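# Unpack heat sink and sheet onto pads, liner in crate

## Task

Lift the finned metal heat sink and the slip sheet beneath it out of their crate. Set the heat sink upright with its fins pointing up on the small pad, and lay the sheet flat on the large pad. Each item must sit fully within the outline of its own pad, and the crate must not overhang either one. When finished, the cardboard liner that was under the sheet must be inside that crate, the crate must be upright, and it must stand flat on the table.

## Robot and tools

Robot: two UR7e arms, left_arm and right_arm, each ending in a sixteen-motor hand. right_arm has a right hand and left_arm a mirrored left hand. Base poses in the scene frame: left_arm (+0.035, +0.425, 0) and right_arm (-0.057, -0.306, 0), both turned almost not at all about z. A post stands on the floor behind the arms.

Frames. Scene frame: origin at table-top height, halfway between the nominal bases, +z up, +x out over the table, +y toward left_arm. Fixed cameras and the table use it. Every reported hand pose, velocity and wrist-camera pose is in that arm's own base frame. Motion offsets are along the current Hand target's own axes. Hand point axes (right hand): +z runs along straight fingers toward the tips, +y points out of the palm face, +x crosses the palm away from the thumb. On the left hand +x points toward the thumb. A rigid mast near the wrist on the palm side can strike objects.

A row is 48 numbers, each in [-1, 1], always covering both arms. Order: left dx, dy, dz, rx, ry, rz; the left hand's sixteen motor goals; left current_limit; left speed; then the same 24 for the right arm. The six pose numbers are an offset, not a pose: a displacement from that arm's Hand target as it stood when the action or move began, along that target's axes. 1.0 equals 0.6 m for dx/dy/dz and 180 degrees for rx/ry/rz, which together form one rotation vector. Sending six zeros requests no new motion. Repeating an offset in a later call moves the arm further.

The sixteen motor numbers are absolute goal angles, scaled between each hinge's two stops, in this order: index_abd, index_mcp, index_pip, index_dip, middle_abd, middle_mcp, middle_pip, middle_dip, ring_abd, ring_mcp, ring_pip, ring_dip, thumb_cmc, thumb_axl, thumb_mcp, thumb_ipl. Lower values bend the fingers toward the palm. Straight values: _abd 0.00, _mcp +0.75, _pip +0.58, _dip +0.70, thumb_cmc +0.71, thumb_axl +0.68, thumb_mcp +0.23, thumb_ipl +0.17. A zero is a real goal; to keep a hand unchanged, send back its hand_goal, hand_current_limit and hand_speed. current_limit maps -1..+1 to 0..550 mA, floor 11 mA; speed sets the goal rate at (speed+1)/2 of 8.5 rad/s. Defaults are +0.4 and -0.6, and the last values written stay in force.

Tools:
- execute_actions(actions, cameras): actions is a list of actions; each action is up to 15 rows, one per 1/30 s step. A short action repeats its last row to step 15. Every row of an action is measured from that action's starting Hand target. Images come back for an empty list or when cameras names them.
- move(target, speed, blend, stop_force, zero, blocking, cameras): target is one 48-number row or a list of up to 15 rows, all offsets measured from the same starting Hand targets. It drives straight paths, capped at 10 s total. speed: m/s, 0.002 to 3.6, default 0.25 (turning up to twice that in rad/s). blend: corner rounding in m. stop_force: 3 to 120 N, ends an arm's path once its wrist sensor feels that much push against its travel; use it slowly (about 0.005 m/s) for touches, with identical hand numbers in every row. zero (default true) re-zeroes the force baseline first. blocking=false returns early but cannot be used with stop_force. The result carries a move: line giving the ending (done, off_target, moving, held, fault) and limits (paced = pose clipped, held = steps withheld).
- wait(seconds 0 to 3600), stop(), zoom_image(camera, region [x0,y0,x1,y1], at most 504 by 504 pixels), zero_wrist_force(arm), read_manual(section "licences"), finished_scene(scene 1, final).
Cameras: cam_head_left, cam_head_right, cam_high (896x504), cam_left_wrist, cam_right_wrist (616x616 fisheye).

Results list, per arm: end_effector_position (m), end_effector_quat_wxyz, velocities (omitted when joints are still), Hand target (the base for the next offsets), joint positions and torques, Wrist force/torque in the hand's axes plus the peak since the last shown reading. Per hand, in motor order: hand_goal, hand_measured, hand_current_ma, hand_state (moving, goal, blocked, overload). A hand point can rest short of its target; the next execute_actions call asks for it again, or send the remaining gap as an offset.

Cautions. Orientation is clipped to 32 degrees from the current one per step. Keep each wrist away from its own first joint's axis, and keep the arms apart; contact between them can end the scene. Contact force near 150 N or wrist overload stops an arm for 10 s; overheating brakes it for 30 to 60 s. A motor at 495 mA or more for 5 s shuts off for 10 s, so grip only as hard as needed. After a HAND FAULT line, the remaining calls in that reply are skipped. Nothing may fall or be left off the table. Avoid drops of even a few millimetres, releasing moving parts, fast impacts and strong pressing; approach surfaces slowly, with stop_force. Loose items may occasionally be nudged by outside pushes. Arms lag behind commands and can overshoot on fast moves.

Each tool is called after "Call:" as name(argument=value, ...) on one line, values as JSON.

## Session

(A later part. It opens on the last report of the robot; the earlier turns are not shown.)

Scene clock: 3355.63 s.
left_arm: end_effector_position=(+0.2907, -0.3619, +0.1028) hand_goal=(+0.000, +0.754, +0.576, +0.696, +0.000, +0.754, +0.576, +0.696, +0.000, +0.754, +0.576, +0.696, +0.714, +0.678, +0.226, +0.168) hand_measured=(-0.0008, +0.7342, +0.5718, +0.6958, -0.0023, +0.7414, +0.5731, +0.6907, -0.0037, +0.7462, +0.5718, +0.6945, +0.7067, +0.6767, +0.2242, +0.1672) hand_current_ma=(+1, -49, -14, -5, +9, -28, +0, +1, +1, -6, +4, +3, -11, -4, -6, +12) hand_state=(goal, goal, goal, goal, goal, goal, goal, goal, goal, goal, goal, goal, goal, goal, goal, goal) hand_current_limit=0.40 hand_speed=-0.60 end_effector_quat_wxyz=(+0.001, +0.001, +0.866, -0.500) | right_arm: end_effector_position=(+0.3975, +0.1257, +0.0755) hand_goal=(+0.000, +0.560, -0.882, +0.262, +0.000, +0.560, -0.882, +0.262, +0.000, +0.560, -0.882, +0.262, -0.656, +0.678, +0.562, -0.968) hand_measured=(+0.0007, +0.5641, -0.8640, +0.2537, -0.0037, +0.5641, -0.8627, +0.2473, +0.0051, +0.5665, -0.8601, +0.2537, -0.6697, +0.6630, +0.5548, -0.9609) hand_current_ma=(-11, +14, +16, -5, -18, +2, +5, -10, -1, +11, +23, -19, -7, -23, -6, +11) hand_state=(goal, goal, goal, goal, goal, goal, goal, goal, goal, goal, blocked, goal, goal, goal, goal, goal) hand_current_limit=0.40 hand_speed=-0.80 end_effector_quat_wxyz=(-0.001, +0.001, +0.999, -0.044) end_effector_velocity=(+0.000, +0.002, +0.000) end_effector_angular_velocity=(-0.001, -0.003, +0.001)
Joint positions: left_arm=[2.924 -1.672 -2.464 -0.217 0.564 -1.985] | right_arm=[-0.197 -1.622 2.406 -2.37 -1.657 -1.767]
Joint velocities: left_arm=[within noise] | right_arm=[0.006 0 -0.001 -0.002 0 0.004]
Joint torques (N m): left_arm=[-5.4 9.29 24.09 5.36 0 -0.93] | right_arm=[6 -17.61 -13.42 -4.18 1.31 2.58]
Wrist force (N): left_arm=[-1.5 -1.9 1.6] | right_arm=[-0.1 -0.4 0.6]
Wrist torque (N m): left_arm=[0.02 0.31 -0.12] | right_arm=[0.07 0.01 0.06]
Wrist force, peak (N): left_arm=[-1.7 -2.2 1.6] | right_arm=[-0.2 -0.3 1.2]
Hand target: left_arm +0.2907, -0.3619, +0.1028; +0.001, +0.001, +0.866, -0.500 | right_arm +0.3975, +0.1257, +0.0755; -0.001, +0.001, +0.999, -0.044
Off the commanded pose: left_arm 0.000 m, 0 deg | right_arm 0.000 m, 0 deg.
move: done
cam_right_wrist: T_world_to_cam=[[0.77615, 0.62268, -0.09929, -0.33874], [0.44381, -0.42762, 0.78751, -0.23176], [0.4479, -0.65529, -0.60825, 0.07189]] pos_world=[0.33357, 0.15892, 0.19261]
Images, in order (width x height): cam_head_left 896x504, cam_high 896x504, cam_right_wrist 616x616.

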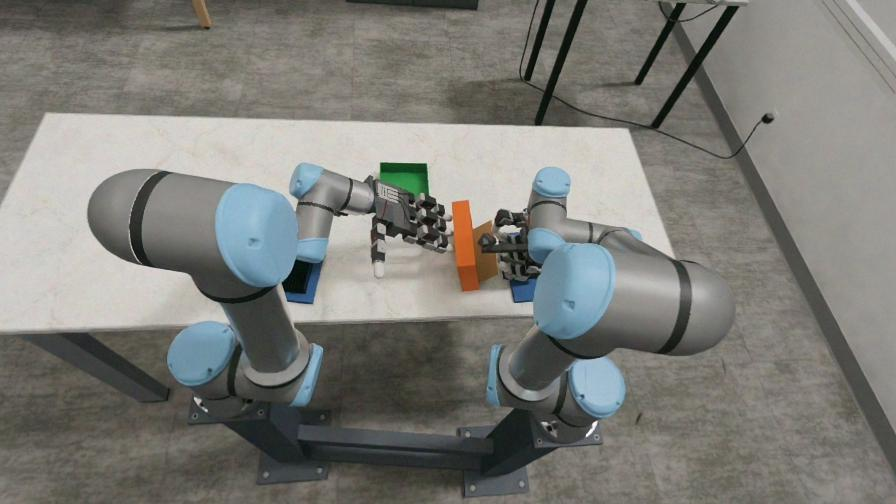

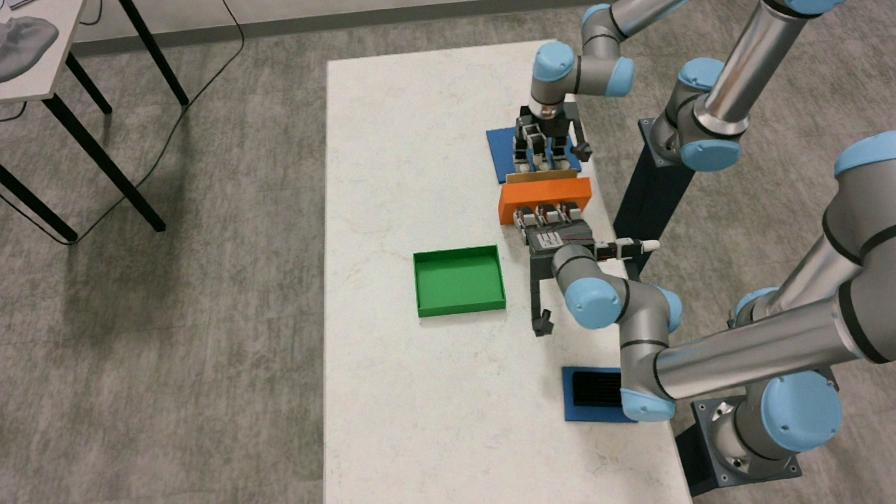

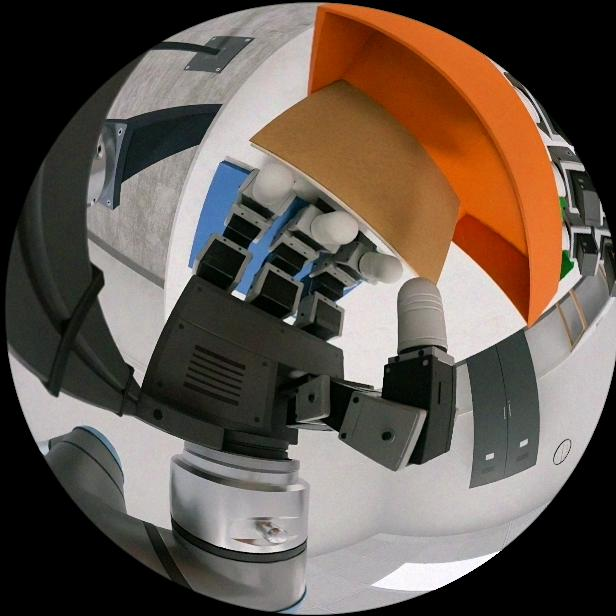

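Call:
move(target=[0,0,0,0,0,0,0,0.754,0.576,0.696,0,0.754,0.576,0.696,0,0.754,0.576,0.696,0.714,0.678,0.226,0.168,0.4,-0.6,0,0,0,0,0,0,0,0.56,-0.883,0.261,0,0.56,-0.883,0.261,0,0.56,-0.883,0.261,-0.657,0.677,0.225,-0.751,0.4,-0.9], speed=0.02)

Call:
move(target=[0,0,0,0,0,0,0,0.754,0.576,0.696,0,0.754,0.576,0.696,0,0.754,0.576,0.696,0.714,0.678,0.226,0.168,0.4,-0.6,0,0,0,0,0,0,0,0.56,-0.883,0.261,0,0.56,-0.883,0.261,0,0.56,-0.883,0.261,-0.657,0.677,0.0,-0.48,0.4,-0.93], speed=0.02, cameras=["cam_head_left","cam_right_wrist"])

Call:
zoom_image(camera="cam_right_wrist", region=[180, 80, 540, 380])

Call:
zoom_image(camera="cam_head_left", region=[450, 190, 550, 300])

Scene clock: 3409.57 s.
left_arm: end_effector_position=(+0.2907, -0.3619, +0.1028) hand_goal=(+0.000, +0.754, +0.576, +0.696, +0.000, +0.754, +0.576, +0.696, +0.000, +0.754, +0.576, +0.696, +0.714, +0.678, +0.226, +0.168) hand_measured=(-0.0008, +0.7354, +0.5718, +0.6958, -0.0023, +0.7414, +0.5731, +0.6920, -0.0037, +0.7462, +0.5744, +0.6971, +0.7067, +0.6767, +0.2232, +0.1681) hand_current_ma=(+0, -46, -14, -7, +6, -25, +9, +8, +2, -5, -2, +3, -5, +4, -6, +8) hand_state=(goal, goal, goal, goal, goal, goal, goal, goal, goal, goal, goal, goal, goal, goal, goal, goal) hand_current_limit=0.40 hand_speed=-0.60 end_effector_quat_wxyz=(+0.001, +0.001, +0.866, -0.500) | right_arm: end_effector_position=(+0.3975, +0.1257, +0.0755) hand_goal=(+0.000, +0.560, -0.882, +0.262, +0.000, +0.560, -0.882, +0.262, +0.000, +0.560, -0.882, +0.262, -0.656, +0.678, +0.226, -0.750) hand_measured=(-0.0008, +0.5641, -0.8640, +0.2537, -0.0023, +0.5641, -0.8627, +0.2460, +0.0051, +0.5665, -0.8601, +0.2537, -0.6697, +0.6630, +0.2203, -0.7637) hand_current_ma=(-9, +10, +18, -5, -4, -12, -5, -13, -4, +10, +20, -16, -17, -33, -14, -12) hand_state=(goal, goal, goal, goal, goal, goal, goal, goal, goal, goal, blocked, goal, goal, goal, goal, goal) hand_current_limit=0.40 hand_speed=-0.90 end_effector_quat_wxyz=(-0.001, +0.001, +0.999, -0.044)
Joint positions: left_arm=[2.924 -1.672 -2.464 -0.217 0.564 -1.985] | right_arm=[-0.197 -1.622 2.405 -2.37 -1.657 -1.767]
Joint torques (N m): left_arm=[-4.95 9.75 24.31 5.15 -0.13 -0.56] | right_arm=[5.97 -11.46 -25.47 -0.44 1.25 2.71]
Wrist force (N): left_arm=[-1.6 -1.8 1.4] | right_arm=[0.2 -0.3 0.9]
Wrist torque (N m): left_arm=[0.04 0.32 -0.13] | right_arm=[0.06 -0.04 0.09]
Wrist force, peak (N): left_arm=[-1.6 -2.2 1.6] | right_arm=[0.1 -0.4 1.1]
Hand target: left_arm +0.2907, -0.3619, +0.1028; +0.001, +0.001, +0.866, -0.500 | right_arm +0.3975, +0.1257, +0.0755; -0.001, +0.001, +0.999, -0.044
Off the commanded pose: left_arm 0.000 m, 0 deg | right_arm 0.000 m, 0 deg.
move: done

Scene clock: 3411.27 s.
left_arm: end_effector_position=(+0.2907, -0.3619, +0.1028) hand_goal=(+0.000, +0.754, +0.576, +0.696, +0.000, +0.754, +0.576, +0.696, +0.000, +0.754, +0.576, +0.696, +0.714, +0.678, +0.226, +0.168) hand_measured=(-0.0023, +0.7354, +0.5718, +0.6958, -0.0023, +0.7414, +0.5731, +0.6932, -0.0037, +0.7450, +0.5731, +0.6971, +0.7079, +0.6777, +0.2232, +0.1691) hand_current_ma=(+3, -44, -16, -6, +9, -19, +0, +4, +0, -8, +1, +4, -10, -2, -6, +7) hand_state=(goal, goal, goal, goal, goal, goal, goal, goal, goal, goal, goal, goal, goal, goal, goal, goal) hand_current_limit=0.40 hand_speed=-0.60 end_effector_quat_wxyz=(+0.001, +0.001, +0.866, -0.500) | right_arm: end_effector_position=(+0.3975, +0.1257, +0.0755) hand_goal=(+0.000, +0.560, -0.882, +0.262, +0.000, +0.560, -0.882, +0.262, +0.000, +0.560, -0.882, +0.262, -0.656, +0.678, +0.000, -0.480) hand_measured=(+0.0007, +0.5641, -0.8640, +0.2537, -0.0023, +0.5641, -0.8627, +0.2473, +0.0051, +0.5665, -0.8601, +0.2537, -0.6697, +0.6641, -0.0044, -0.4941) hand_current_ma=(-3, +10, +21, -1, -12, -1, +2, +0, -14, +4, +20, -26, -11, -19, -2, -19) hand_state=(goal, goal, goal, goal, goal, goal, goal, goal, goal, goal, blocked, goal, goal, goal, goal, goal) hand_current_limit=0.40 hand_speed=-0.93 end_effector_quat_wxyz=(-0.001, +0.001, +0.999, -0.044)
Joint positions: left_arm=[2.924 -1.672 -2.464 -0.217 0.564 -1.985] | right_arm=[-0.197 -1.622 2.405 -2.37 -1.657 -1.767]
Joint torques (N m): left_arm=[-5.43 10.37 24.48 5.11 0.07 -0.47] | right_arm=[5.87 -10.64 -25.68 -0.38 0.87 2.64]
Wrist force (N): left_arm=[-1.6 -2.0 1.6] | right_arm=[0.1 -0.1 0.8]
Wrist torque (N m): left_arm=[0.01 0.33 -0.13] | right_arm=[0.09 -0.02 0.07]
Wrist force, peak (N): left_arm=[-1.6 -2.1 1.8] | right_arm=[0.2 -0.4 1.1]
Hand target: left_arm +0.2907, -0.3619, +0.1028; +0.001, +0.001, +0.866, -0.500 | right_arm +0.3975, +0.1257, +0.0755; -0.001, +0.001, +0.999, -0.044
Off the commanded pose: left_arm 0.000 m, 0 deg | right_arm 0.000 m, 0 deg.
move: done
cam_right_wrist: T_world_to_cam=[[0.77634, 0.62245, -0.09926, -0.33883], [0.44367, -0.42778, 0.7875, -0.23165], [0.44771, -0.65541, -0.60827, 0.07204]] pos_world=[0.33357, 0.15902, 0.19261]

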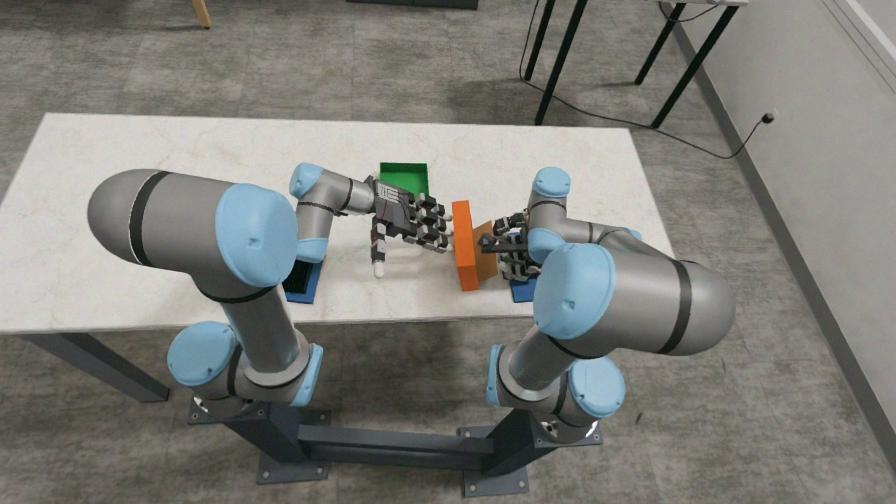

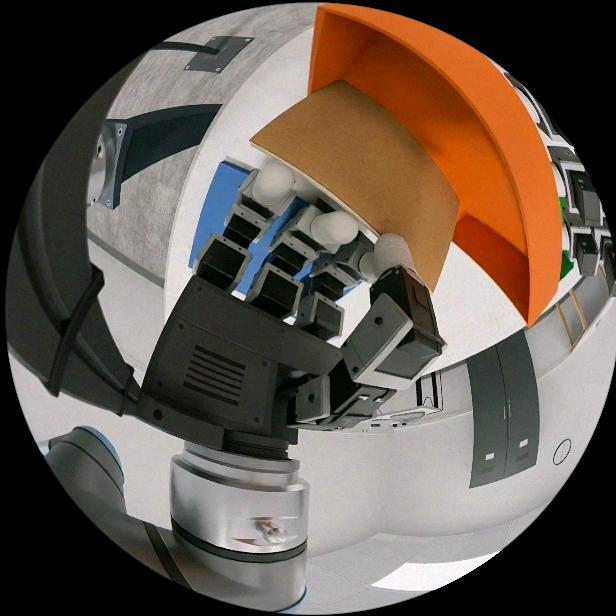

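Scaled by 1.400 from the camera's image (finer frame: 880x880).

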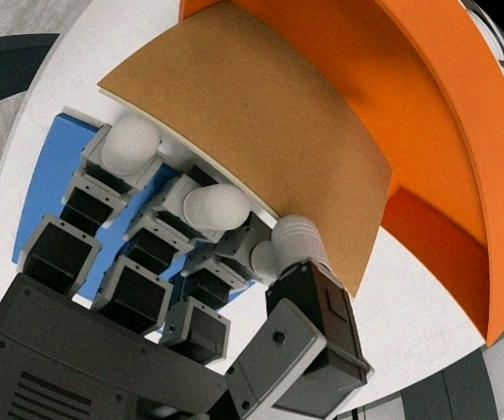

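Scaled by 4.582 from the camera's image (finer frame: 1280x720).

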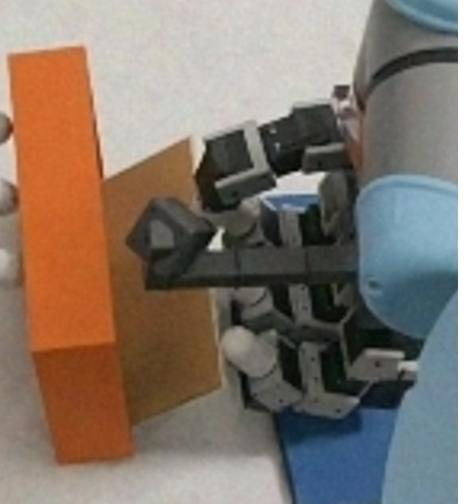

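Call:
move(target=[0,0,0,0,0,0,0,0.754,0.576,0.696,0,0.754,0.576,0.696,0,0.754,0.576,0.696,0.714,0.678,0.226,0.168,0.4,-0.6,0,0,0,0,0,0,0,0.3,-0.883,0.261,0,0.45,-0.883,0.261,0,0.56,-0.883,0.261,-0.657,0.677,-0.35,-0.5,0.75,-0.92], speed=0.02, cameras=["cam_right_wrist"])

Call:
zoom_image(camera="cam_right_wrist", region=[180, 80, 540, 380])

Scene clock: 3416.23 s.
left_arm: end_effector_position=(+0.2907, -0.3619, +0.1028) hand_goal=(+0.000, +0.754, +0.576, +0.696, +0.000, +0.754, +0.576, +0.696, +0.000, +0.754, +0.576, +0.696, +0.714, +0.678, +0.226, +0.168) hand_measured=(-0.0008, +0.7342, +0.5705, +0.6945, -0.0023, +0.7414, +0.5731, +0.6920, -0.0037, +0.7462, +0.5731, +0.6958, +0.7067, +0.6767, +0.2232, +0.1672) hand_current_ma=(+4, -45, -15, -8, +5, -19, -2, +3, -4, -12, +3, +4, -5, +7, -4, +11) hand_state=(goal, goal, goal, goal, goal, goal, goal, goal, goal, goal, goal, goal, goal, goal, goal, goal) hand_current_limit=0.40 hand_speed=-0.60 end_effector_quat_wxyz=(+0.001, +0.001, +0.866, -0.500) | right_arm: end_effector_position=(+0.3975, +0.1257, +0.0755) hand_goal=(+0.000, +0.300, -0.882, +0.262, +0.000, +0.450, -0.882, +0.262, +0.000, +0.560, -0.882, +0.262, -0.656, +0.678, -0.350, -0.500) hand_measured=(-0.0023, +0.4049, -0.8640, +0.2473, -0.0023, +0.4906, -0.8627, +0.2460, +0.0036, +0.5726, -0.8601, +0.2486, -0.6835, +0.6598, -0.1855, -0.4874) hand_current_ma=(+1, +94, +17, -21, -21, +29, +9, -11, -14, +1, +24, -19, -21, -19, +140, +22) hand_state=(goal, blocked, goal, goal, goal, blocked, goal, goal, goal, goal, blocked, goal, blocked, goal, moving, moving) hand_current_limit=0.75 hand_speed=-0.92 end_effector_quat_wxyz=(-0.001, +0.001, +0.999, -0.044)
Joint positions: left_arm=[2.924 -1.672 -2.464 -0.217 0.564 -1.985] | right_arm=[-0.197 -1.622 2.405 -2.37 -1.657 -1.767]
Joint torques (N m): left_arm=[-4.42 12.25 24.25 4.77 -0.02 -0.06] | right_arm=[5.65 -10.92 -25.69 -0.55 0.01 2.54]
Wrist force (N): left_arm=[-1.5 -2.1 1.5] | right_arm=[-0.2 -0.2 1.2]
Wrist torque (N m): left_arm=[-0.01 0.31 -0.12] | right_arm=[0.04 0.00 0.04]
Wrist force, peak (N): left_arm=[-1.7 -2.1 1.6] | right_arm=[-0.2 -0.2 1.2]
Hand target: left_arm +0.2907, -0.3619, +0.1028; +0.001, +0.001, +0.866, -0.500 | right_arm +0.3975, +0.1257, +0.0755; -0.001, +0.001, +0.999, -0.044
Off the commanded pose: left_arm 0.000 m, 0 deg | right_arm 0.000 m, 0 deg.
move: done
cam_right_wrist: T_world_to_cam=[[0.77634, 0.62245, -0.09926, -0.33883], [0.44367, -0.42778, 0.7875, -0.23165], [0.44771, -0.65541, -0.60827, 0.07204]] pos_world=[0.33357, 0.15902, 0.19261]

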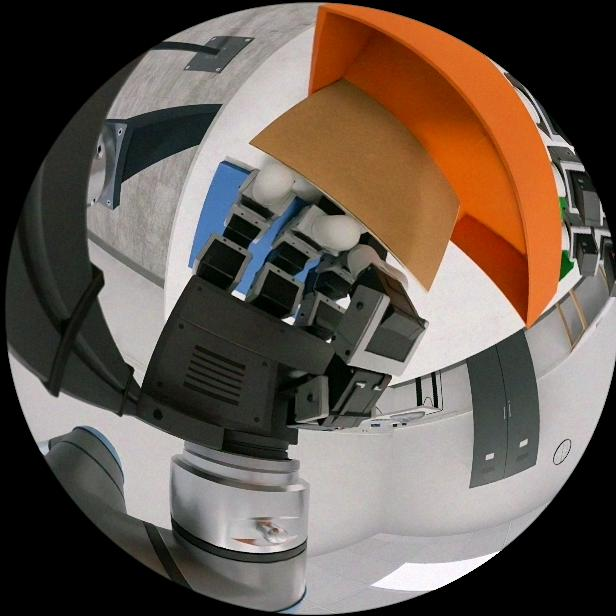

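Scaled by 1.400 from the camera's image (finer frame: 880x880).

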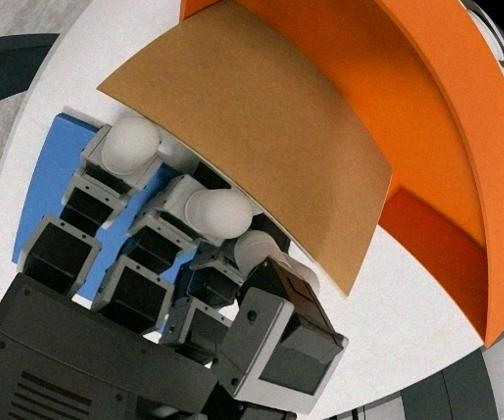

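Call:
move(target=[0,0,0,0,0,0,0,0.754,0.576,0.696,0,0.754,0.576,0.696,0,0.754,0.576,0.696,0.714,0.678,0.226,0.168,0.4,-0.6,0,0,0,0,0,0,0,0.3,-0.883,0.261,0,0.45,-0.883,0.261,0,0.56,-0.883,0.261,-0.657,0.677,0.0,-0.751,0.5,-0.9], speed=0.02, cameras=["cam_right_wrist"])

Call:
zoom_image(camera="cam_right_wrist", region=[180, 80, 540, 380])

Scene clock: 3439.73 s.
left_arm: end_effector_position=(+0.2907, -0.3619, +0.1028) hand_goal=(+0.000, +0.754, +0.576, +0.696, +0.000, +0.754, +0.576, +0.696, +0.000, +0.754, +0.576, +0.696, +0.714, +0.678, +0.226, +0.168) hand_measured=(-0.0023, +0.7354, +0.5718, +0.6945, -0.0023, +0.7414, +0.5731, +0.6920, -0.0037, +0.7462, +0.5731, +0.6958, +0.7079, +0.6767, +0.2242, +0.1672) hand_current_ma=(+1, -47, -12, -11, +9, -16, +5, +5, -1, -9, +2, +3, -4, +2, +0, +11) hand_state=(goal, goal, goal, goal, goal, goal, goal, goal, goal, goal, goal, goal, goal, goal, goal, goal) hand_current_limit=0.40 hand_speed=-0.60 end_effector_quat_wxyz=(+0.001, +0.001, +0.866, -0.500) | right_arm: end_effector_position=(+0.3975, +0.1257, +0.0755) hand_goal=(+0.000, +0.300, -0.882, +0.262, +0.000, +0.450, -0.882, +0.262, +0.000, +0.560, -0.882, +0.262, -0.656, +0.678, +0.000, -0.750) hand_measured=(-0.0023, +0.3109, -0.8871, +0.2473, -0.0037, +0.4906, -0.8627, +0.2473, +0.0051, +0.5726, -0.8601, +0.2486, -0.6835, +0.6546, -0.0549, -0.7180) hand_current_ma=(-15, +8, +9, -20, -11, +40, +10, -7, -8, +12, +22, -14, -37, -30, -61, +24) hand_state=(goal, goal, goal, goal, goal, blocked, goal, goal, goal, goal, blocked, goal, blocked, blocked, blocked, blocked) hand_current_limit=0.50 hand_speed=-0.90 end_effector_quat_wxyz=(-0.001, +0.001, +0.999, -0.044)
Joint positions: left_arm=[2.924 -1.672 -2.464 -0.217 0.564 -1.985] | right_arm=[-0.197 -1.622 2.405 -2.37 -1.657 -1.767]
Joint torques (N m): left_arm=[-4.08 14 24.12 4.7 -0.18 0.61] | right_arm=[4.62 -11.5 -25.93 -0.49 -0.69 2.55]
Wrist force (N): left_arm=[-1.5 -1.8 1.5] | right_arm=[0.0 -0.6 0.6]
Wrist torque (N m): left_arm=[0.03 0.30 -0.12] | right_arm=[0.06 -0.01 0.05]
Wrist force, peak (N): left_arm=[-1.7 -2.1 1.7] | right_arm=[0.4 -0.6 1.0]
Hand target: left_arm +0.2907, -0.3619, +0.1028; +0.001, +0.001, +0.866, -0.500 | right_arm +0.3975, +0.1257, +0.0755; -0.001, +0.001, +0.999, -0.044
Off the commanded pose: left_arm 0.000 m, 0 deg | right_arm 0.000 m, 0 deg.
move: done
cam_right_wrist: T_world_to_cam=[[0.77634, 0.62245, -0.09926, -0.33883], [0.44367, -0.42778, 0.7875, -0.23165], [0.44771, -0.65541, -0.60827, 0.07204]] pos_world=[0.33357, 0.15902, 0.19261]

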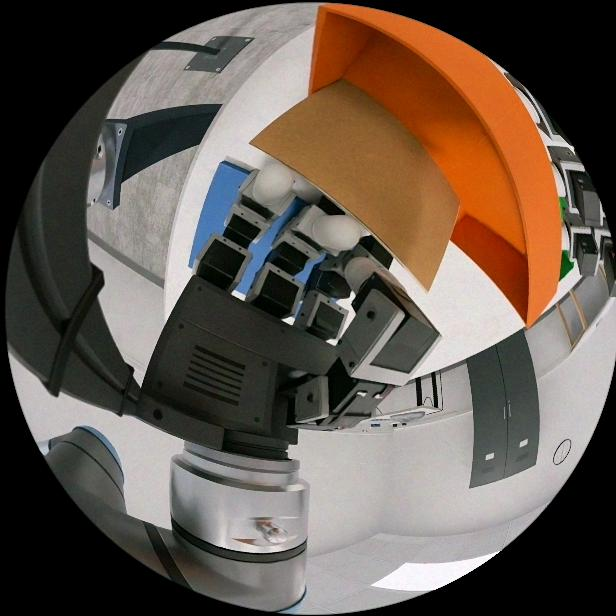

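Scaled by 1.400 from the camera's image (finer frame: 880x880).

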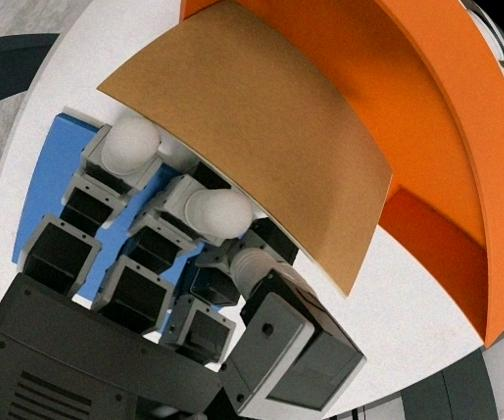

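Call:
move(target=[0,0,0,0,0,0,0,0.754,0.576,0.696,0,0.754,0.576,0.696,0,0.754,0.576,0.696,0.714,0.678,0.226,0.168,0.4,-0.6,0,0,0,0,0,0,0,0.58,-0.883,0.261,0,0.56,-0.883,0.261,0,0.56,-0.883,0.261,-0.657,0.677,0.1,-0.86,0.5,-0.9], speed=0.02, cameras=["cam_right_wrist"])

Call:
zoom_image(camera="cam_right_wrist", region=[180, 80, 540, 380])

Scene clock: 3449.00 s.
left_arm: end_effector_position=(+0.2907, -0.3619, +0.1028) hand_goal=(+0.000, +0.754, +0.576, +0.696, +0.000, +0.754, +0.576, +0.696, +0.000, +0.754, +0.576, +0.696, +0.714, +0.678, +0.226, +0.168) hand_measured=(-0.0023, +0.7342, +0.5705, +0.6958, -0.0008, +0.7414, +0.5731, +0.6920, -0.0037, +0.7462, +0.5731, +0.6958, +0.7067, +0.6777, +0.2232, +0.1681) hand_current_ma=(+4, -44, -15, -8, +10, -19, +1, +3, +1, -9, +5, +6, -10, -3, -11, +12) hand_state=(goal, goal, goal, goal, goal, goal, goal, goal, goal, goal, goal, goal, goal, goal, goal, goal) hand_current_limit=0.40 hand_speed=-0.60 end_effector_quat_wxyz=(+0.001, +0.001, +0.866, -0.500) | right_arm: end_effector_position=(+0.3975, +0.1257, +0.0755) hand_goal=(+0.000, +0.580, -0.882, +0.262, +0.000, +0.560, -0.882, +0.262, +0.000, +0.560, -0.882, +0.262, -0.656, +0.678, +0.100, -0.860) hand_measured=(-0.0037, +0.5738, -0.8832, +0.2473, -0.0023, +0.5569, -0.8640, +0.2473, +0.0051, +0.5726, -0.8601, +0.2486, -0.6722, +0.6641, +0.0609, -0.8428) hand_current_ma=(-11, +4, +9, -20, -10, -6, +12, -2, +6, +4, +33, -20, -20, -19, -37, +17) hand_state=(goal, goal, goal, goal, goal, goal, goal, goal, goal, goal, blocked, goal, goal, goal, blocked, goal) hand_current_limit=0.50 hand_speed=-0.90 end_effector_quat_wxyz=(-0.001, +0.001, +0.999, -0.044)
Joint positions: left_arm=[2.924 -1.672 -2.464 -0.217 0.564 -1.985] | right_arm=[-0.197 -1.622 2.405 -2.37 -1.657 -1.767]
Joint torques (N m): left_arm=[-2.77 15.28 24.38 4.44 -0.1 0.92] | right_arm=[2.68 -12.02 -25.73 -0.48 -0.97 2.47]
Wrist force (N): left_arm=[-1.6 -1.9 1.5] | right_arm=[-0.1 -0.3 0.4]
Wrist torque (N m): left_arm=[0.03 0.31 -0.13] | right_arm=[0.11 0.01 0.06]
Wrist force, peak (N): left_arm=[-1.8 -2.0 1.7] | right_arm=[-0.2 -0.5 1.1]
Hand target: left_arm +0.2907, -0.3619, +0.1028; +0.001, +0.001, +0.866, -0.500 | right_arm +0.3975, +0.1257, +0.0755; -0.001, +0.001, +0.999, -0.044
Off the commanded pose: left_arm 0.000 m, 0 deg | right_arm 0.000 m, 0 deg.
move: done
cam_right_wrist: T_world_to_cam=[[0.77634, 0.62245, -0.09926, -0.33883], [0.44367, -0.42778, 0.7875, -0.23165], [0.44771, -0.65541, -0.60827, 0.07204]] pos_world=[0.33357, 0.15902, 0.19261]

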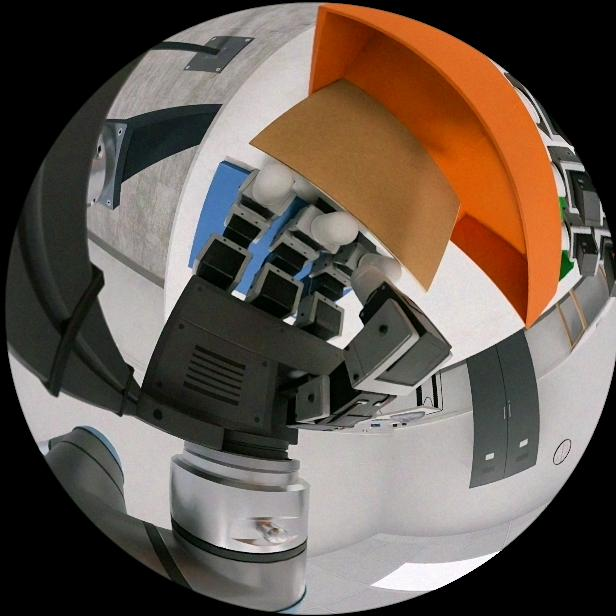

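Scaled by 1.400 from the camera's image (finer frame: 880x880).

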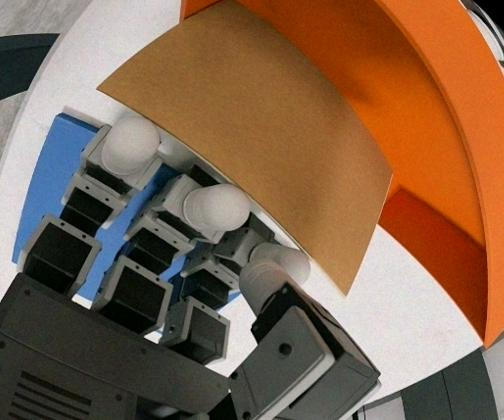

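Call:
move(target=[0,0,0,0,0,0,0,0.754,0.576,0.696,0,0.754,0.576,0.696,0,0.754,0.576,0.696,0.714,0.678,0.226,0.168,0.4,-0.6,0,0,0,0,0,0,0,0.56,-0.883,0.261,0,0.56,-0.883,0.261,0,0.56,-0.883,0.261,-0.657,0.677,0.5,-0.968,0.5,-0.85], speed=0.02)

Call:
move(target=[0,0,0,0,0,0,0,0.754,0.576,0.696,0,0.754,0.576,0.696,0,0.754,0.576,0.696,0.714,0.678,0.226,0.168,0.4,-0.6,0,0.0396,-0.0061,0,0,0,0,0.56,-0.883,0.261,0,0.56,-0.883,0.261,0,0.56,-0.883,0.261,-0.657,0.677,0.5,-0.968,0.5,-0.85], speed=0.02, cameras=["cam_right_wrist","cam_head_left"])

Call:
zoom_image(camera="cam_right_wrist", region=[180, 80, 540, 380])

Call:
zoom_image(camera="cam_head_left", region=[450, 190, 550, 300])

Scene clock: 3457.57 s.
left_arm: end_effector_position=(+0.2907, -0.3619, +0.1028) hand_goal=(+0.000, +0.754, +0.576, +0.696, +0.000, +0.754, +0.576, +0.696, +0.000, +0.754, +0.576, +0.696, +0.714, +0.678, +0.226, +0.168) hand_measured=(-0.0023, +0.7354, +0.5705, +0.6958, -0.0037, +0.7414, +0.5731, +0.6920, -0.0052, +0.7450, +0.5731, +0.6958, +0.7067, +0.6767, +0.2232, +0.1672) hand_current_ma=(+1, -45, -12, -8, +2, -16, +3, +1, +1, -6, -3, +4, -7, +2, -5, +13) hand_state=(goal, goal, goal, goal, goal, goal, goal, goal, goal, goal, goal, goal, goal, goal, goal, goal) hand_current_limit=0.40 hand_speed=-0.60 end_effector_quat_wxyz=(+0.001, +0.001, +0.866, -0.500) | right_arm: end_effector_position=(+0.3975, +0.1257, +0.0755) hand_goal=(+0.000, +0.560, -0.882, +0.262, +0.000, +0.560, -0.882, +0.262, +0.000, +0.560, -0.882, +0.262, -0.656, +0.678, +0.500, -0.968) hand_measured=(-0.0037, +0.5726, -0.8832, +0.2473, -0.0023, +0.5569, -0.8640, +0.2473, +0.0051, +0.5726, -0.8601, +0.2486, -0.6722, +0.6641, +0.4568, -0.9543) hand_current_ma=(-13, +7, -5, -9, -14, -5, +0, +6, -10, +11, +24, -15, -10, -20, -40, +21) hand_state=(goal, goal, goal, goal, goal, goal, goal, goal, goal, goal, blocked, goal, goal, goal, blocked, goal) hand_current_limit=0.50 hand_speed=-0.85 end_effector_quat_wxyz=(-0.001, +0.001, +0.999, -0.044)
Joint positions: left_arm=[2.924 -1.672 -2.464 -0.217 0.564 -1.985] | right_arm=[-0.197 -1.622 2.405 -2.37 -1.657 -1.767]
Joint torques (N m): left_arm=[-2.89 16.58 24.06 4.01 -0.1 1.05] | right_arm=[0.92 -11.26 -25.25 -0.69 -1.01 2.2]
Wrist force (N): left_arm=[-1.6 -2.0 1.6] | right_arm=[-0.1 -0.5 0.9]
Wrist torque (N m): left_arm=[0.00 0.31 -0.13] | right_arm=[0.05 -0.01 0.06]
Wrist force, peak (N): left_arm=[-1.7 -2.1 1.6] | right_arm=[-0.2 -0.8 0.9]
Hand target: left_arm +0.2907, -0.3619, +0.1028; +0.001, +0.001, +0.866, -0.500 | right_arm +0.3975, +0.1257, +0.0755; -0.001, +0.001, +0.999, -0.044
Off the commanded pose: left_arm 0.000 m, 0 deg | right_arm 0.000 m, 0 deg.
move: done

Scene clock: 3459.03 s.
left_arm: end_effector_position=(+0.2907, -0.3619, +0.1028) hand_goal=(+0.000, +0.754, +0.576, +0.696, +0.000, +0.754, +0.576, +0.696, +0.000, +0.754, +0.576, +0.696, +0.714, +0.678, +0.226, +0.168) hand_measured=(+0.0021, +0.7354, +0.5718, +0.6958, -0.0037, +0.7426, +0.5731, +0.6907, -0.0037, +0.7450, +0.5731, +0.6971, +0.7079, +0.6777, +0.2232, +0.1681) hand_current_ma=(+10, -37, -14, -11, +10, -20, +4, +1, +1, -3, +1, +4, -9, -6, -1, +9) hand_state=(goal, goal, goal, goal, goal, goal, goal, goal, goal, goal, goal, goal, goal, goal, goal, goal) hand_current_limit=0.40 hand_speed=-0.60 end_effector_quat_wxyz=(+0.001, +0.001, +0.866, -0.500) | right_arm: end_effector_position=(+0.3976, +0.1498, +0.0770) hand_goal=(+0.000, +0.560, -0.882, +0.262, +0.000, +0.560, -0.882, +0.262, +0.000, +0.560, -0.882, +0.262, -0.656, +0.678, +0.500, -0.968) hand_measured=(-0.0037, +0.5738, -0.8807, +0.2537, -0.0023, +0.5690, -0.8640, +0.2486, +0.0051, +0.5726, -0.8614, +0.2537, -0.6722, +0.6641, +0.4568, -0.9543) hand_current_ma=(-8, +18, +0, -18, -10, -5, +10, -10, -4, +12, +27, -13, -23, -23, -41, +20) hand_state=(goal, goal, goal, goal, goal, goal, goal, goal, goal, goal, blocked, goal, goal, goal, blocked, goal) hand_current_limit=0.50 hand_speed=-0.85 end_effector_quat_wxyz=(-0.001, +0.001, +0.999, -0.044) end_effector_velocity=(+0.000, -0.001, +0.000) end_effector_angular_velocity=(+0.000, +0.002, +0.001)
Joint positions: left_arm=[2.924 -1.672 -2.464 -0.217 0.564 -1.985] | right_arm=[-0.13 -1.615 2.391 -2.357 -1.658 -1.7]
Joint velocities: left_arm=[within noise] | right_arm=[-0.004 0.001 0 0.001 0 -0.005]
Joint torques (N m): left_arm=[-1.86 17.86 24.04 4.13 -0.2 1.44] | right_arm=[-7.27 -14.18 -17.31 -1.75 -1.29 -2.37]
Wrist force (N): left_arm=[-1.2 -1.8 1.2] | right_arm=[-0.1 -0.3 0.9]
Wrist torque (N m): left_arm=[0.05 0.30 -0.10] | right_arm=[0.07 -0.01 -0.02]
Wrist force, peak (N): left_arm=[-1.5 -2.2 1.7] | right_arm=[0.0 -1.0 0.8]
Hand target: left_arm +0.2907, -0.3619, +0.1028; +0.001, +0.001, +0.866, -0.500 | right_arm +0.3976, +0.1497, +0.0770; -0.001, +0.001, +0.999, -0.044
Off the commanded pose: left_arm 0.000 m, 0 deg | right_arm 0.000 m, 0 deg.
move: done
cam_right_wrist: T_world_to_cam=[[0.77646, 0.6223, -0.09924, -0.3537], [0.44356, -0.42787, 0.78751, -0.22264], [0.44761, -0.6555, -0.60826, 0.08874]] pos_world=[0.33367, 0.18302, 0.19421]
Images, in order (width x height): cam_head_left 896x504, cam_right_wrist 616x616.

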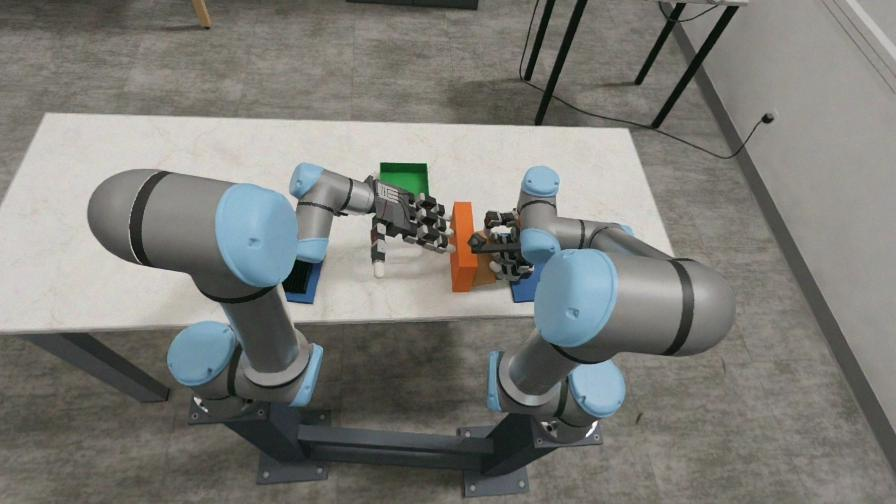

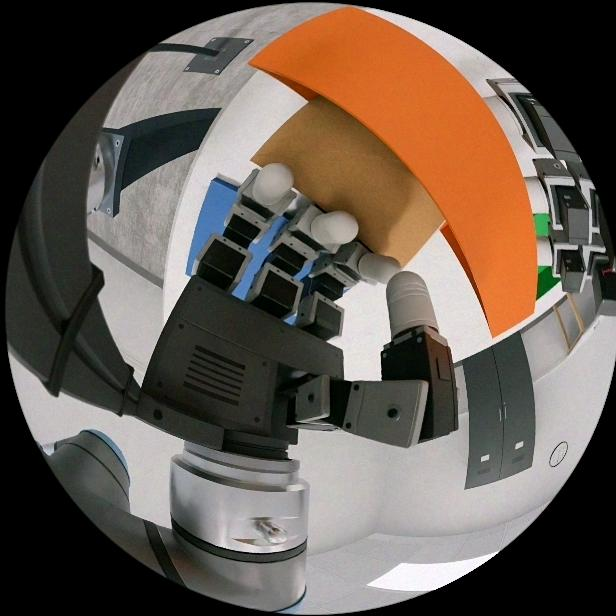

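Scaled by 1.400 from the camera's image (finer frame: 880x880).

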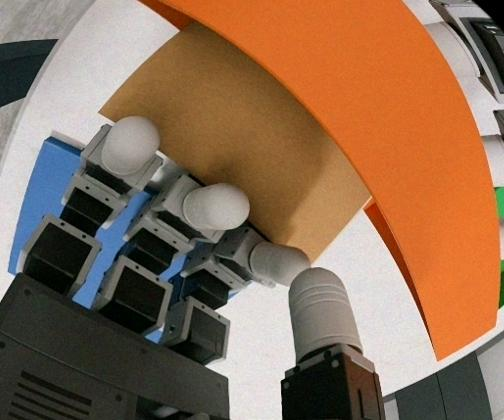

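Scaled by 4.582 from the camera's image (finer frame: 1280x720).

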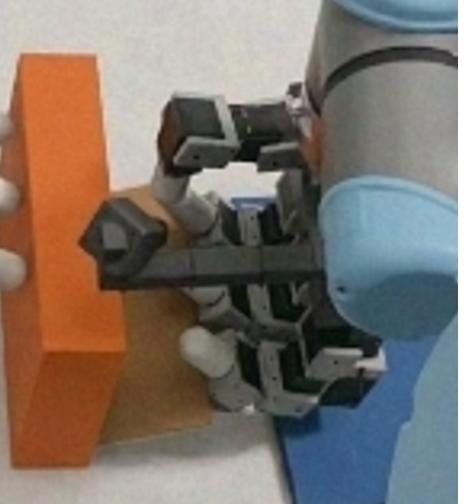

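Call:
move(target=[0,0,0,0,0,0,0,0.754,0.576,0.696,0,0.754,0.576,0.696,0,0.754,0.576,0.696,0.714,0.678,0.226,0.168,0.4,-0.6,0,0.0056,-0.0282,0,0,0,0,0.56,-0.883,0.261,0,0.56,-0.883,0.261,0,0.56,-0.883,0.261,-0.657,0.677,0.5,-0.968,0.5,-0.85], speed=0.02, cameras=["cam_right_wrist","cam_head_left"])

Call:
zoom_image(camera="cam_right_wrist", region=[180, 80, 540, 380])

Call:
zoom_image(camera="cam_head_left", region=[450, 190, 550, 300])

Scene clock: 3495.57 s.
left_arm: end_effector_position=(+0.2907, -0.3619, +0.1028) hand_goal=(+0.000, +0.754, +0.576, +0.696, +0.000, +0.754, +0.576, +0.696, +0.000, +0.754, +0.576, +0.696, +0.714, +0.678, +0.226, +0.168) hand_measured=(+0.0036, +0.7354, +0.5718, +0.6958, -0.0008, +0.7414, +0.5731, +0.6920, -0.0052, +0.7450, +0.5744, +0.6958, +0.7067, +0.6777, +0.2232, +0.1672) hand_current_ma=(+6, -44, -19, -10, +6, -19, +2, +1, +1, -5, -3, +7, -8, -1, -6, +12) hand_state=(goal, goal, goal, goal, goal, goal, goal, goal, goal, goal, goal, goal, goal, goal, goal, goal) hand_current_limit=0.40 hand_speed=-0.60 end_effector_quat_wxyz=(+0.001, +0.001, +0.866, -0.500) | right_arm: end_effector_position=(+0.3977, +0.1546, +0.0937) hand_goal=(+0.000, +0.560, -0.882, +0.262, +0.000, +0.560, -0.882, +0.262, +0.000, +0.560, -0.882, +0.262, -0.656, +0.678, +0.500, -0.968) hand_measured=(-0.0037, +0.5738, -0.8807, +0.2537, -0.0023, +0.5690, -0.8627, +0.2486, +0.0051, +0.5726, -0.8614, +0.2550, -0.6722, +0.6641, +0.4568, -0.9543) hand_current_ma=(-9, +8, -3, -11, -3, +2, +9, -3, -4, +2, +23, -19, -19, -24, -31, +9) hand_state=(goal, goal, goal, goal, goal, goal, goal, goal, goal, goal, blocked, goal, goal, goal, blocked, goal) hand_current_limit=0.50 hand_speed=-0.85 end_effector_quat_wxyz=(-0.001, +0.001, +0.999, -0.044) end_effector_velocity=(+0.001, +0.001, -0.001) end_effector_angular_velocity=(+0.000, -0.003, +0.001)
Joint positions: left_arm=[2.924 -1.672 -2.464 -0.217 0.564 -1.985] | right_arm=[-0.117 -1.65 2.365 -2.295 -1.658 -1.687]
Joint velocities: left_arm=[within noise] | right_arm=[0.001 0.003 0.001 -0.008 0.001 0]
Joint torques (N m): left_arm=[-1.68 18.55 24.3 3.82 -0.21 1.57] | right_arm=[-5.17 -6.18 -8.74 -4.89 -1.3 1.09]
Wrist force (N): left_arm=[-1.4 -1.9 1.4] | right_arm=[-0.1 0.2 0.6]
Wrist torque (N m): left_arm=[0.03 0.31 -0.12] | right_arm=[0.16 0.01 -0.03]
Wrist force, peak (N): left_arm=[-1.4 -2.0 1.2] | right_arm=[0.1 -0.2 1.3]
Hand target: left_arm +0.2907, -0.3619, +0.1028; +0.001, +0.001, +0.866, -0.500 | right_arm +0.3976, +0.1545, +0.0936; -0.001, +0.001, +0.999, -0.044
Off the commanded pose: left_arm 0.000 m, 0 deg | right_arm 0.000 m, 0 deg.
move: done
cam_right_wrist: T_world_to_cam=[[0.77634, 0.62247, -0.09916, -0.35504], [0.44359, -0.4278, 0.78753, -0.23376], [0.44779, -0.65538, -0.60824, 0.10196]] pos_world=[0.33367, 0.18782, 0.21091]
Images, in order (width x height): cam_head_left 896x504, cam_right_wrist 616x616.

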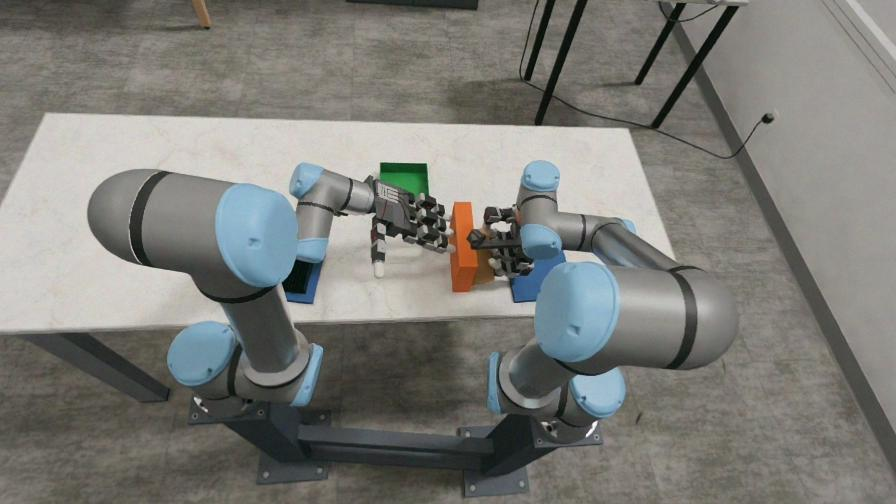

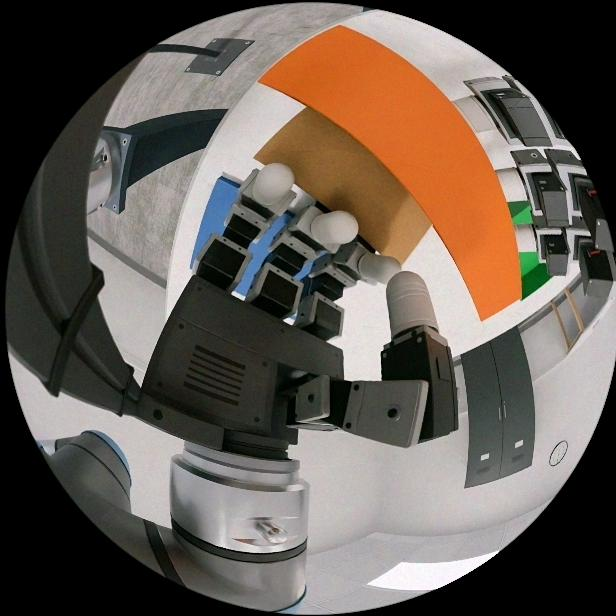

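Scaled by 1.400 from the camera's image (finer frame: 880x880).

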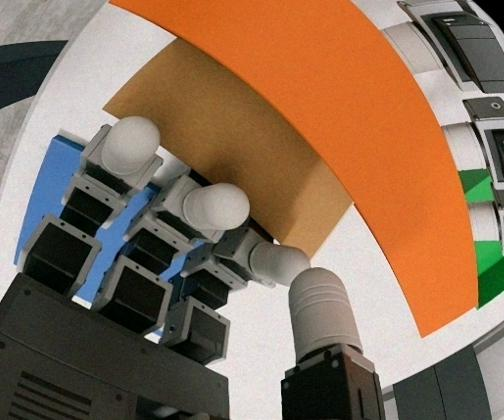

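Scaled by 4.582 from the camera's image (finer frame: 1280x720).

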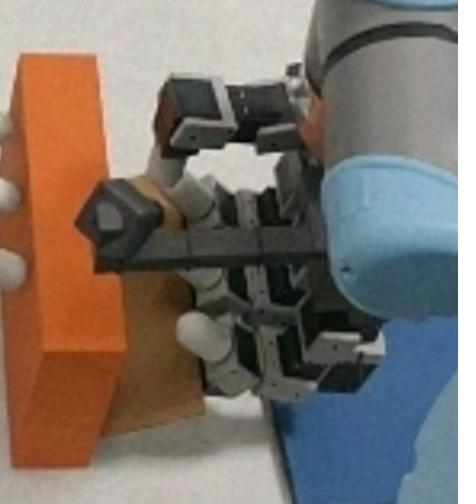

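Call:
move(target=[0,0,0,0,0,0,0,0.754,0.576,0.696,0,0.754,0.576,0.696,0,0.754,0.576,0.696,0.714,0.678,0.226,0.168,0.4,-0.6,0,0,0,0,0,0,0,0.56,-0.883,-0.9,0,0.56,-0.883,-0.9,0,0.56,-0.883,-0.9,-0.657,0.677,0.674,-0.9135,0.4,-0.8], speed=0.02)

Call:
move(target=[[0,0,0,0,0,0,0,0.754,0.576,0.696,0,0.754,0.576,0.696,0,0.754,0.576,0.696,0.714,0.678,0.226,0.168,0.4,-0.6,0,0.0109,-0.0318,0,0,0,0,0.56,-0.883,-0.9,0,0.56,-0.883,-0.9,0,0.56,-0.883,-0.9,-0.657,0.677,0.674,-0.9135,0.4,-0.8],[0,0,0,0,0,0,0,0.754,0.576,0.696,0,0.754,0.576,0.696,0,0.754,0.576,0.696,0.714,0.678,0.226,0.168,0.4,-0.6,0,0.0276,-0.0589,0,0,0,0,0.56,-0.883,-0.9,0,0.56,-0.883,-0.9,0,0.56,-0.883,-0.9,-0.657,0.677,0.674,-0.9135,0.4,-0.8]], speed=0.03, blend=0.004, cameras=["cam_right_wrist","cam_head_left"])

Call:
zoom_image(camera="cam_head_left", region=[450, 190, 550, 300])

Scene clock: 3522.57 s.
left_arm: end_effector_position=(+0.2907, -0.3619, +0.1028) hand_goal=(+0.000, +0.754, +0.576, +0.696, +0.000, +0.754, +0.576, +0.696, +0.000, +0.754, +0.576, +0.696, +0.714, +0.678, +0.226, +0.168) hand_measured=(+0.0021, +0.7330, +0.5705, +0.6945, -0.0023, +0.7414, +0.5731, +0.6920, -0.0037, +0.7450, +0.5731, +0.6958, +0.7067, +0.6777, +0.2232, +0.1672) hand_current_ma=(+10, -48, -7, -14, +5, -20, +1, +4, -5, -7, +1, +3, -7, +3, -4, +9) hand_state=(goal, goal, goal, goal, goal, goal, goal, goal, goal, goal, goal, goal, goal, goal, goal, goal) hand_current_limit=0.40 hand_speed=-0.60 end_effector_quat_wxyz=(+0.001, +0.001, +0.866, -0.500) | right_arm: end_effector_position=(+0.3976, +0.1545, +0.0936) hand_goal=(+0.000, +0.560, -0.882, -0.900, +0.000, +0.560, -0.882, -0.900, +0.000, +0.560, -0.882, -0.900, -0.656, +0.678, +0.674, -0.914) hand_measured=(-0.0037, +0.5738, -0.8653, -0.8293, -0.0023, +0.5702, -0.8576, -0.8369, +0.0051, +0.5726, -0.8563, -0.8382, -0.6722, +0.6641, +0.6320, -0.9276) hand_current_ma=(+0, +10, +5, +55, -16, -6, +15, +60, -6, +12, +20, +43, -14, -20, -39, -27) hand_state=(goal, goal, goal, blocked, goal, goal, blocked, blocked, goal, goal, blocked, blocked, goal, goal, blocked, goal) hand_current_limit=0.40 hand_speed=-0.80 end_effector_quat_wxyz=(-0.001, +0.001, +0.999, -0.044)
Joint positions: left_arm=[2.924 -1.672 -2.464 -0.217 0.564 -1.985] | right_arm=[-0.117 -1.65 2.366 -2.295 -1.658 -1.687]
Joint torques (N m): left_arm=[-1.45 20.11 24.62 3.48 -0.15 2.06] | right_arm=[-7.41 -7.52 -7.44 -4.84 -0.53 -2.29]
Wrist force (N): left_arm=[-1.3 -1.9 1.3] | right_arm=[0.0 -0.7 0.7]
Wrist torque (N m): left_arm=[0.02 0.29 -0.10] | right_arm=[0.05 -0.02 -0.02]
Wrist force, peak (N): left_arm=[-1.4 -2.0 1.6] | right_arm=[0.0 -0.7 1.0]
Hand target: left_arm +0.2907, -0.3619, +0.1028; +0.001, +0.001, +0.866, -0.500 | right_arm +0.3976, +0.1545, +0.0936; -0.001, +0.001, +0.999, -0.044
Off the commanded pose: left_arm 0.000 m, 0 deg | right_arm 0.000 m, 0 deg.
move: done

Scene clock: 3524.13 s.
left_arm: end_effector_position=(+0.2907, -0.3619, +0.1028) hand_goal=(+0.000, +0.754, +0.576, +0.696, +0.000, +0.754, +0.576, +0.696, +0.000, +0.754, +0.576, +0.696, +0.714, +0.678, +0.226, +0.168) hand_measured=(+0.0051, +0.7342, +0.5705, +0.6958, -0.0023, +0.7402, +0.5718, +0.6907, -0.0037, +0.7438, +0.5744, +0.6958, +0.7054, +0.6767, +0.2232, +0.1672) hand_current_ma=(+9, -45, -15, -9, +8, -20, -3, +1, +0, -9, +2, +8, -6, +2, -2, +9) hand_state=(goal, goal, goal, goal, goal, goal, goal, goal, goal, goal, goal, goal, goal, goal, goal, goal) hand_current_limit=0.40 hand_speed=-0.60 end_effector_quat_wxyz=(+0.001, +0.001, +0.866, -0.500) | right_arm: end_effector_position=(+0.3978, +0.1742, +0.1275) hand_goal=(+0.000, +0.560, -0.882, -0.900, +0.000, +0.560, -0.882, -0.900, +0.000, +0.560, -0.882, -0.900, -0.656, +0.678, +0.674, -0.914) hand_measured=(-0.0023, +0.5738, -0.8640, -0.8305, -0.0023, +0.5702, -0.8576, -0.8369, +0.0051, +0.5726, -0.8563, -0.8382, -0.6710, +0.6641, +0.6320, -0.9285) hand_current_ma=(-3, +11, +19, +50, -5, +8, +18, +61, -8, +12, +30, +43, -24, -20, -46, -29) hand_state=(goal, goal, goal, blocked, goal, goal, blocked, blocked, goal, goal, blocked, blocked, goal, goal, blocked, goal) hand_current_limit=0.40 hand_speed=-0.80 end_effector_quat_wxyz=(-0.001, +0.001, +0.999, -0.044) end_effector_velocity=(-0.001, -0.001, -0.002) end_effector_angular_velocity=(+0.000, -0.001, -0.001)
Joint positions: left_arm=[2.924 -1.672 -2.464 -0.217 0.564 -1.985] | right_arm=[-0.063 -1.704 2.301 -2.172 -1.659 -1.633]
Joint velocities: left_arm=[within noise] | right_arm=[-0.003 0 0.006 -0.008 0 -0.003]
Joint torques (N m): left_arm=[-1.5 21.77 24.21 3.38 -0.34 2.16] | right_arm=[-7.93 -7.74 -10.51 -4.46 -1.31 -2.29]
Wrist force (N): left_arm=[-1.6 -2.0 1.6] | right_arm=[0.2 0.2 0.6]
Wrist torque (N m): left_arm=[0.00 0.32 -0.13] | right_arm=[0.13 -0.03 0.01]
Wrist force, peak (N): left_arm=[-1.6 -2.0 1.7] | right_arm=[0.0 -0.6 1.2]
Hand target: left_arm +0.2907, -0.3619, +0.1028; +0.001, +0.001, +0.866, -0.500 | right_arm +0.3977, +0.1741, +0.1273; -0.001, +0.001, +0.999, -0.044
Off the commanded pose: left_arm 0.000 m, 0 deg | right_arm 0.000 m, 0 deg.
move: done
cam_right_wrist: T_world_to_cam=[[0.77647, 0.62231, -0.09912, -0.36405], [0.44348, -0.4279, 0.78755, -0.25194], [0.44769, -0.65546, -0.60823, 0.13544]] pos_world=[0.33377, 0.20752, 0.24471]
Images, in order (width x height): cam_head_left 896x504, cam_right_wrist 616x616.

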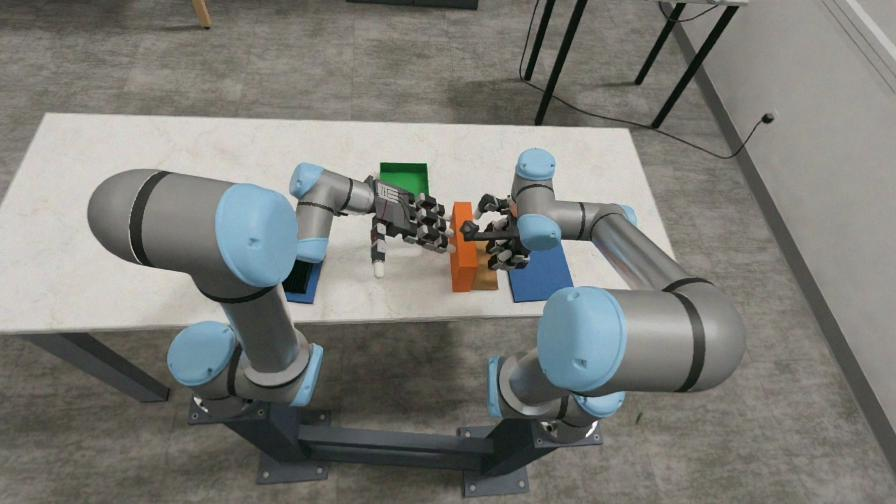

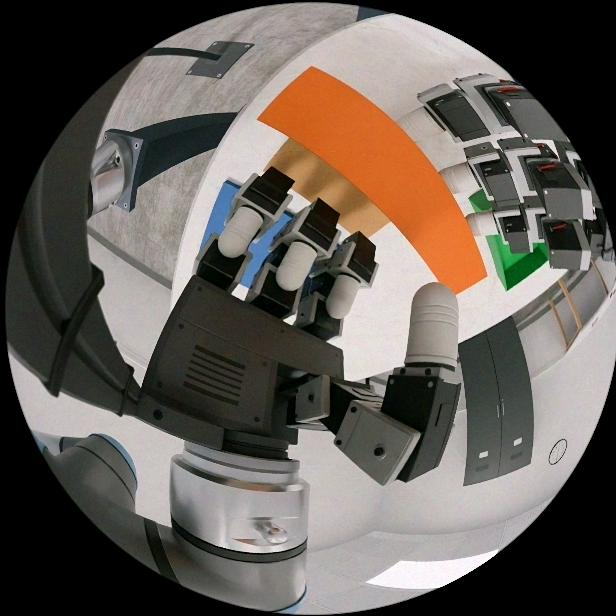

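Scaled by 4.582 from the camera's image (finer frame: 1280x720).

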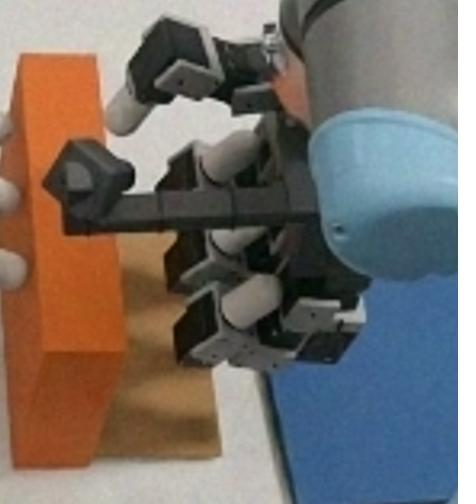

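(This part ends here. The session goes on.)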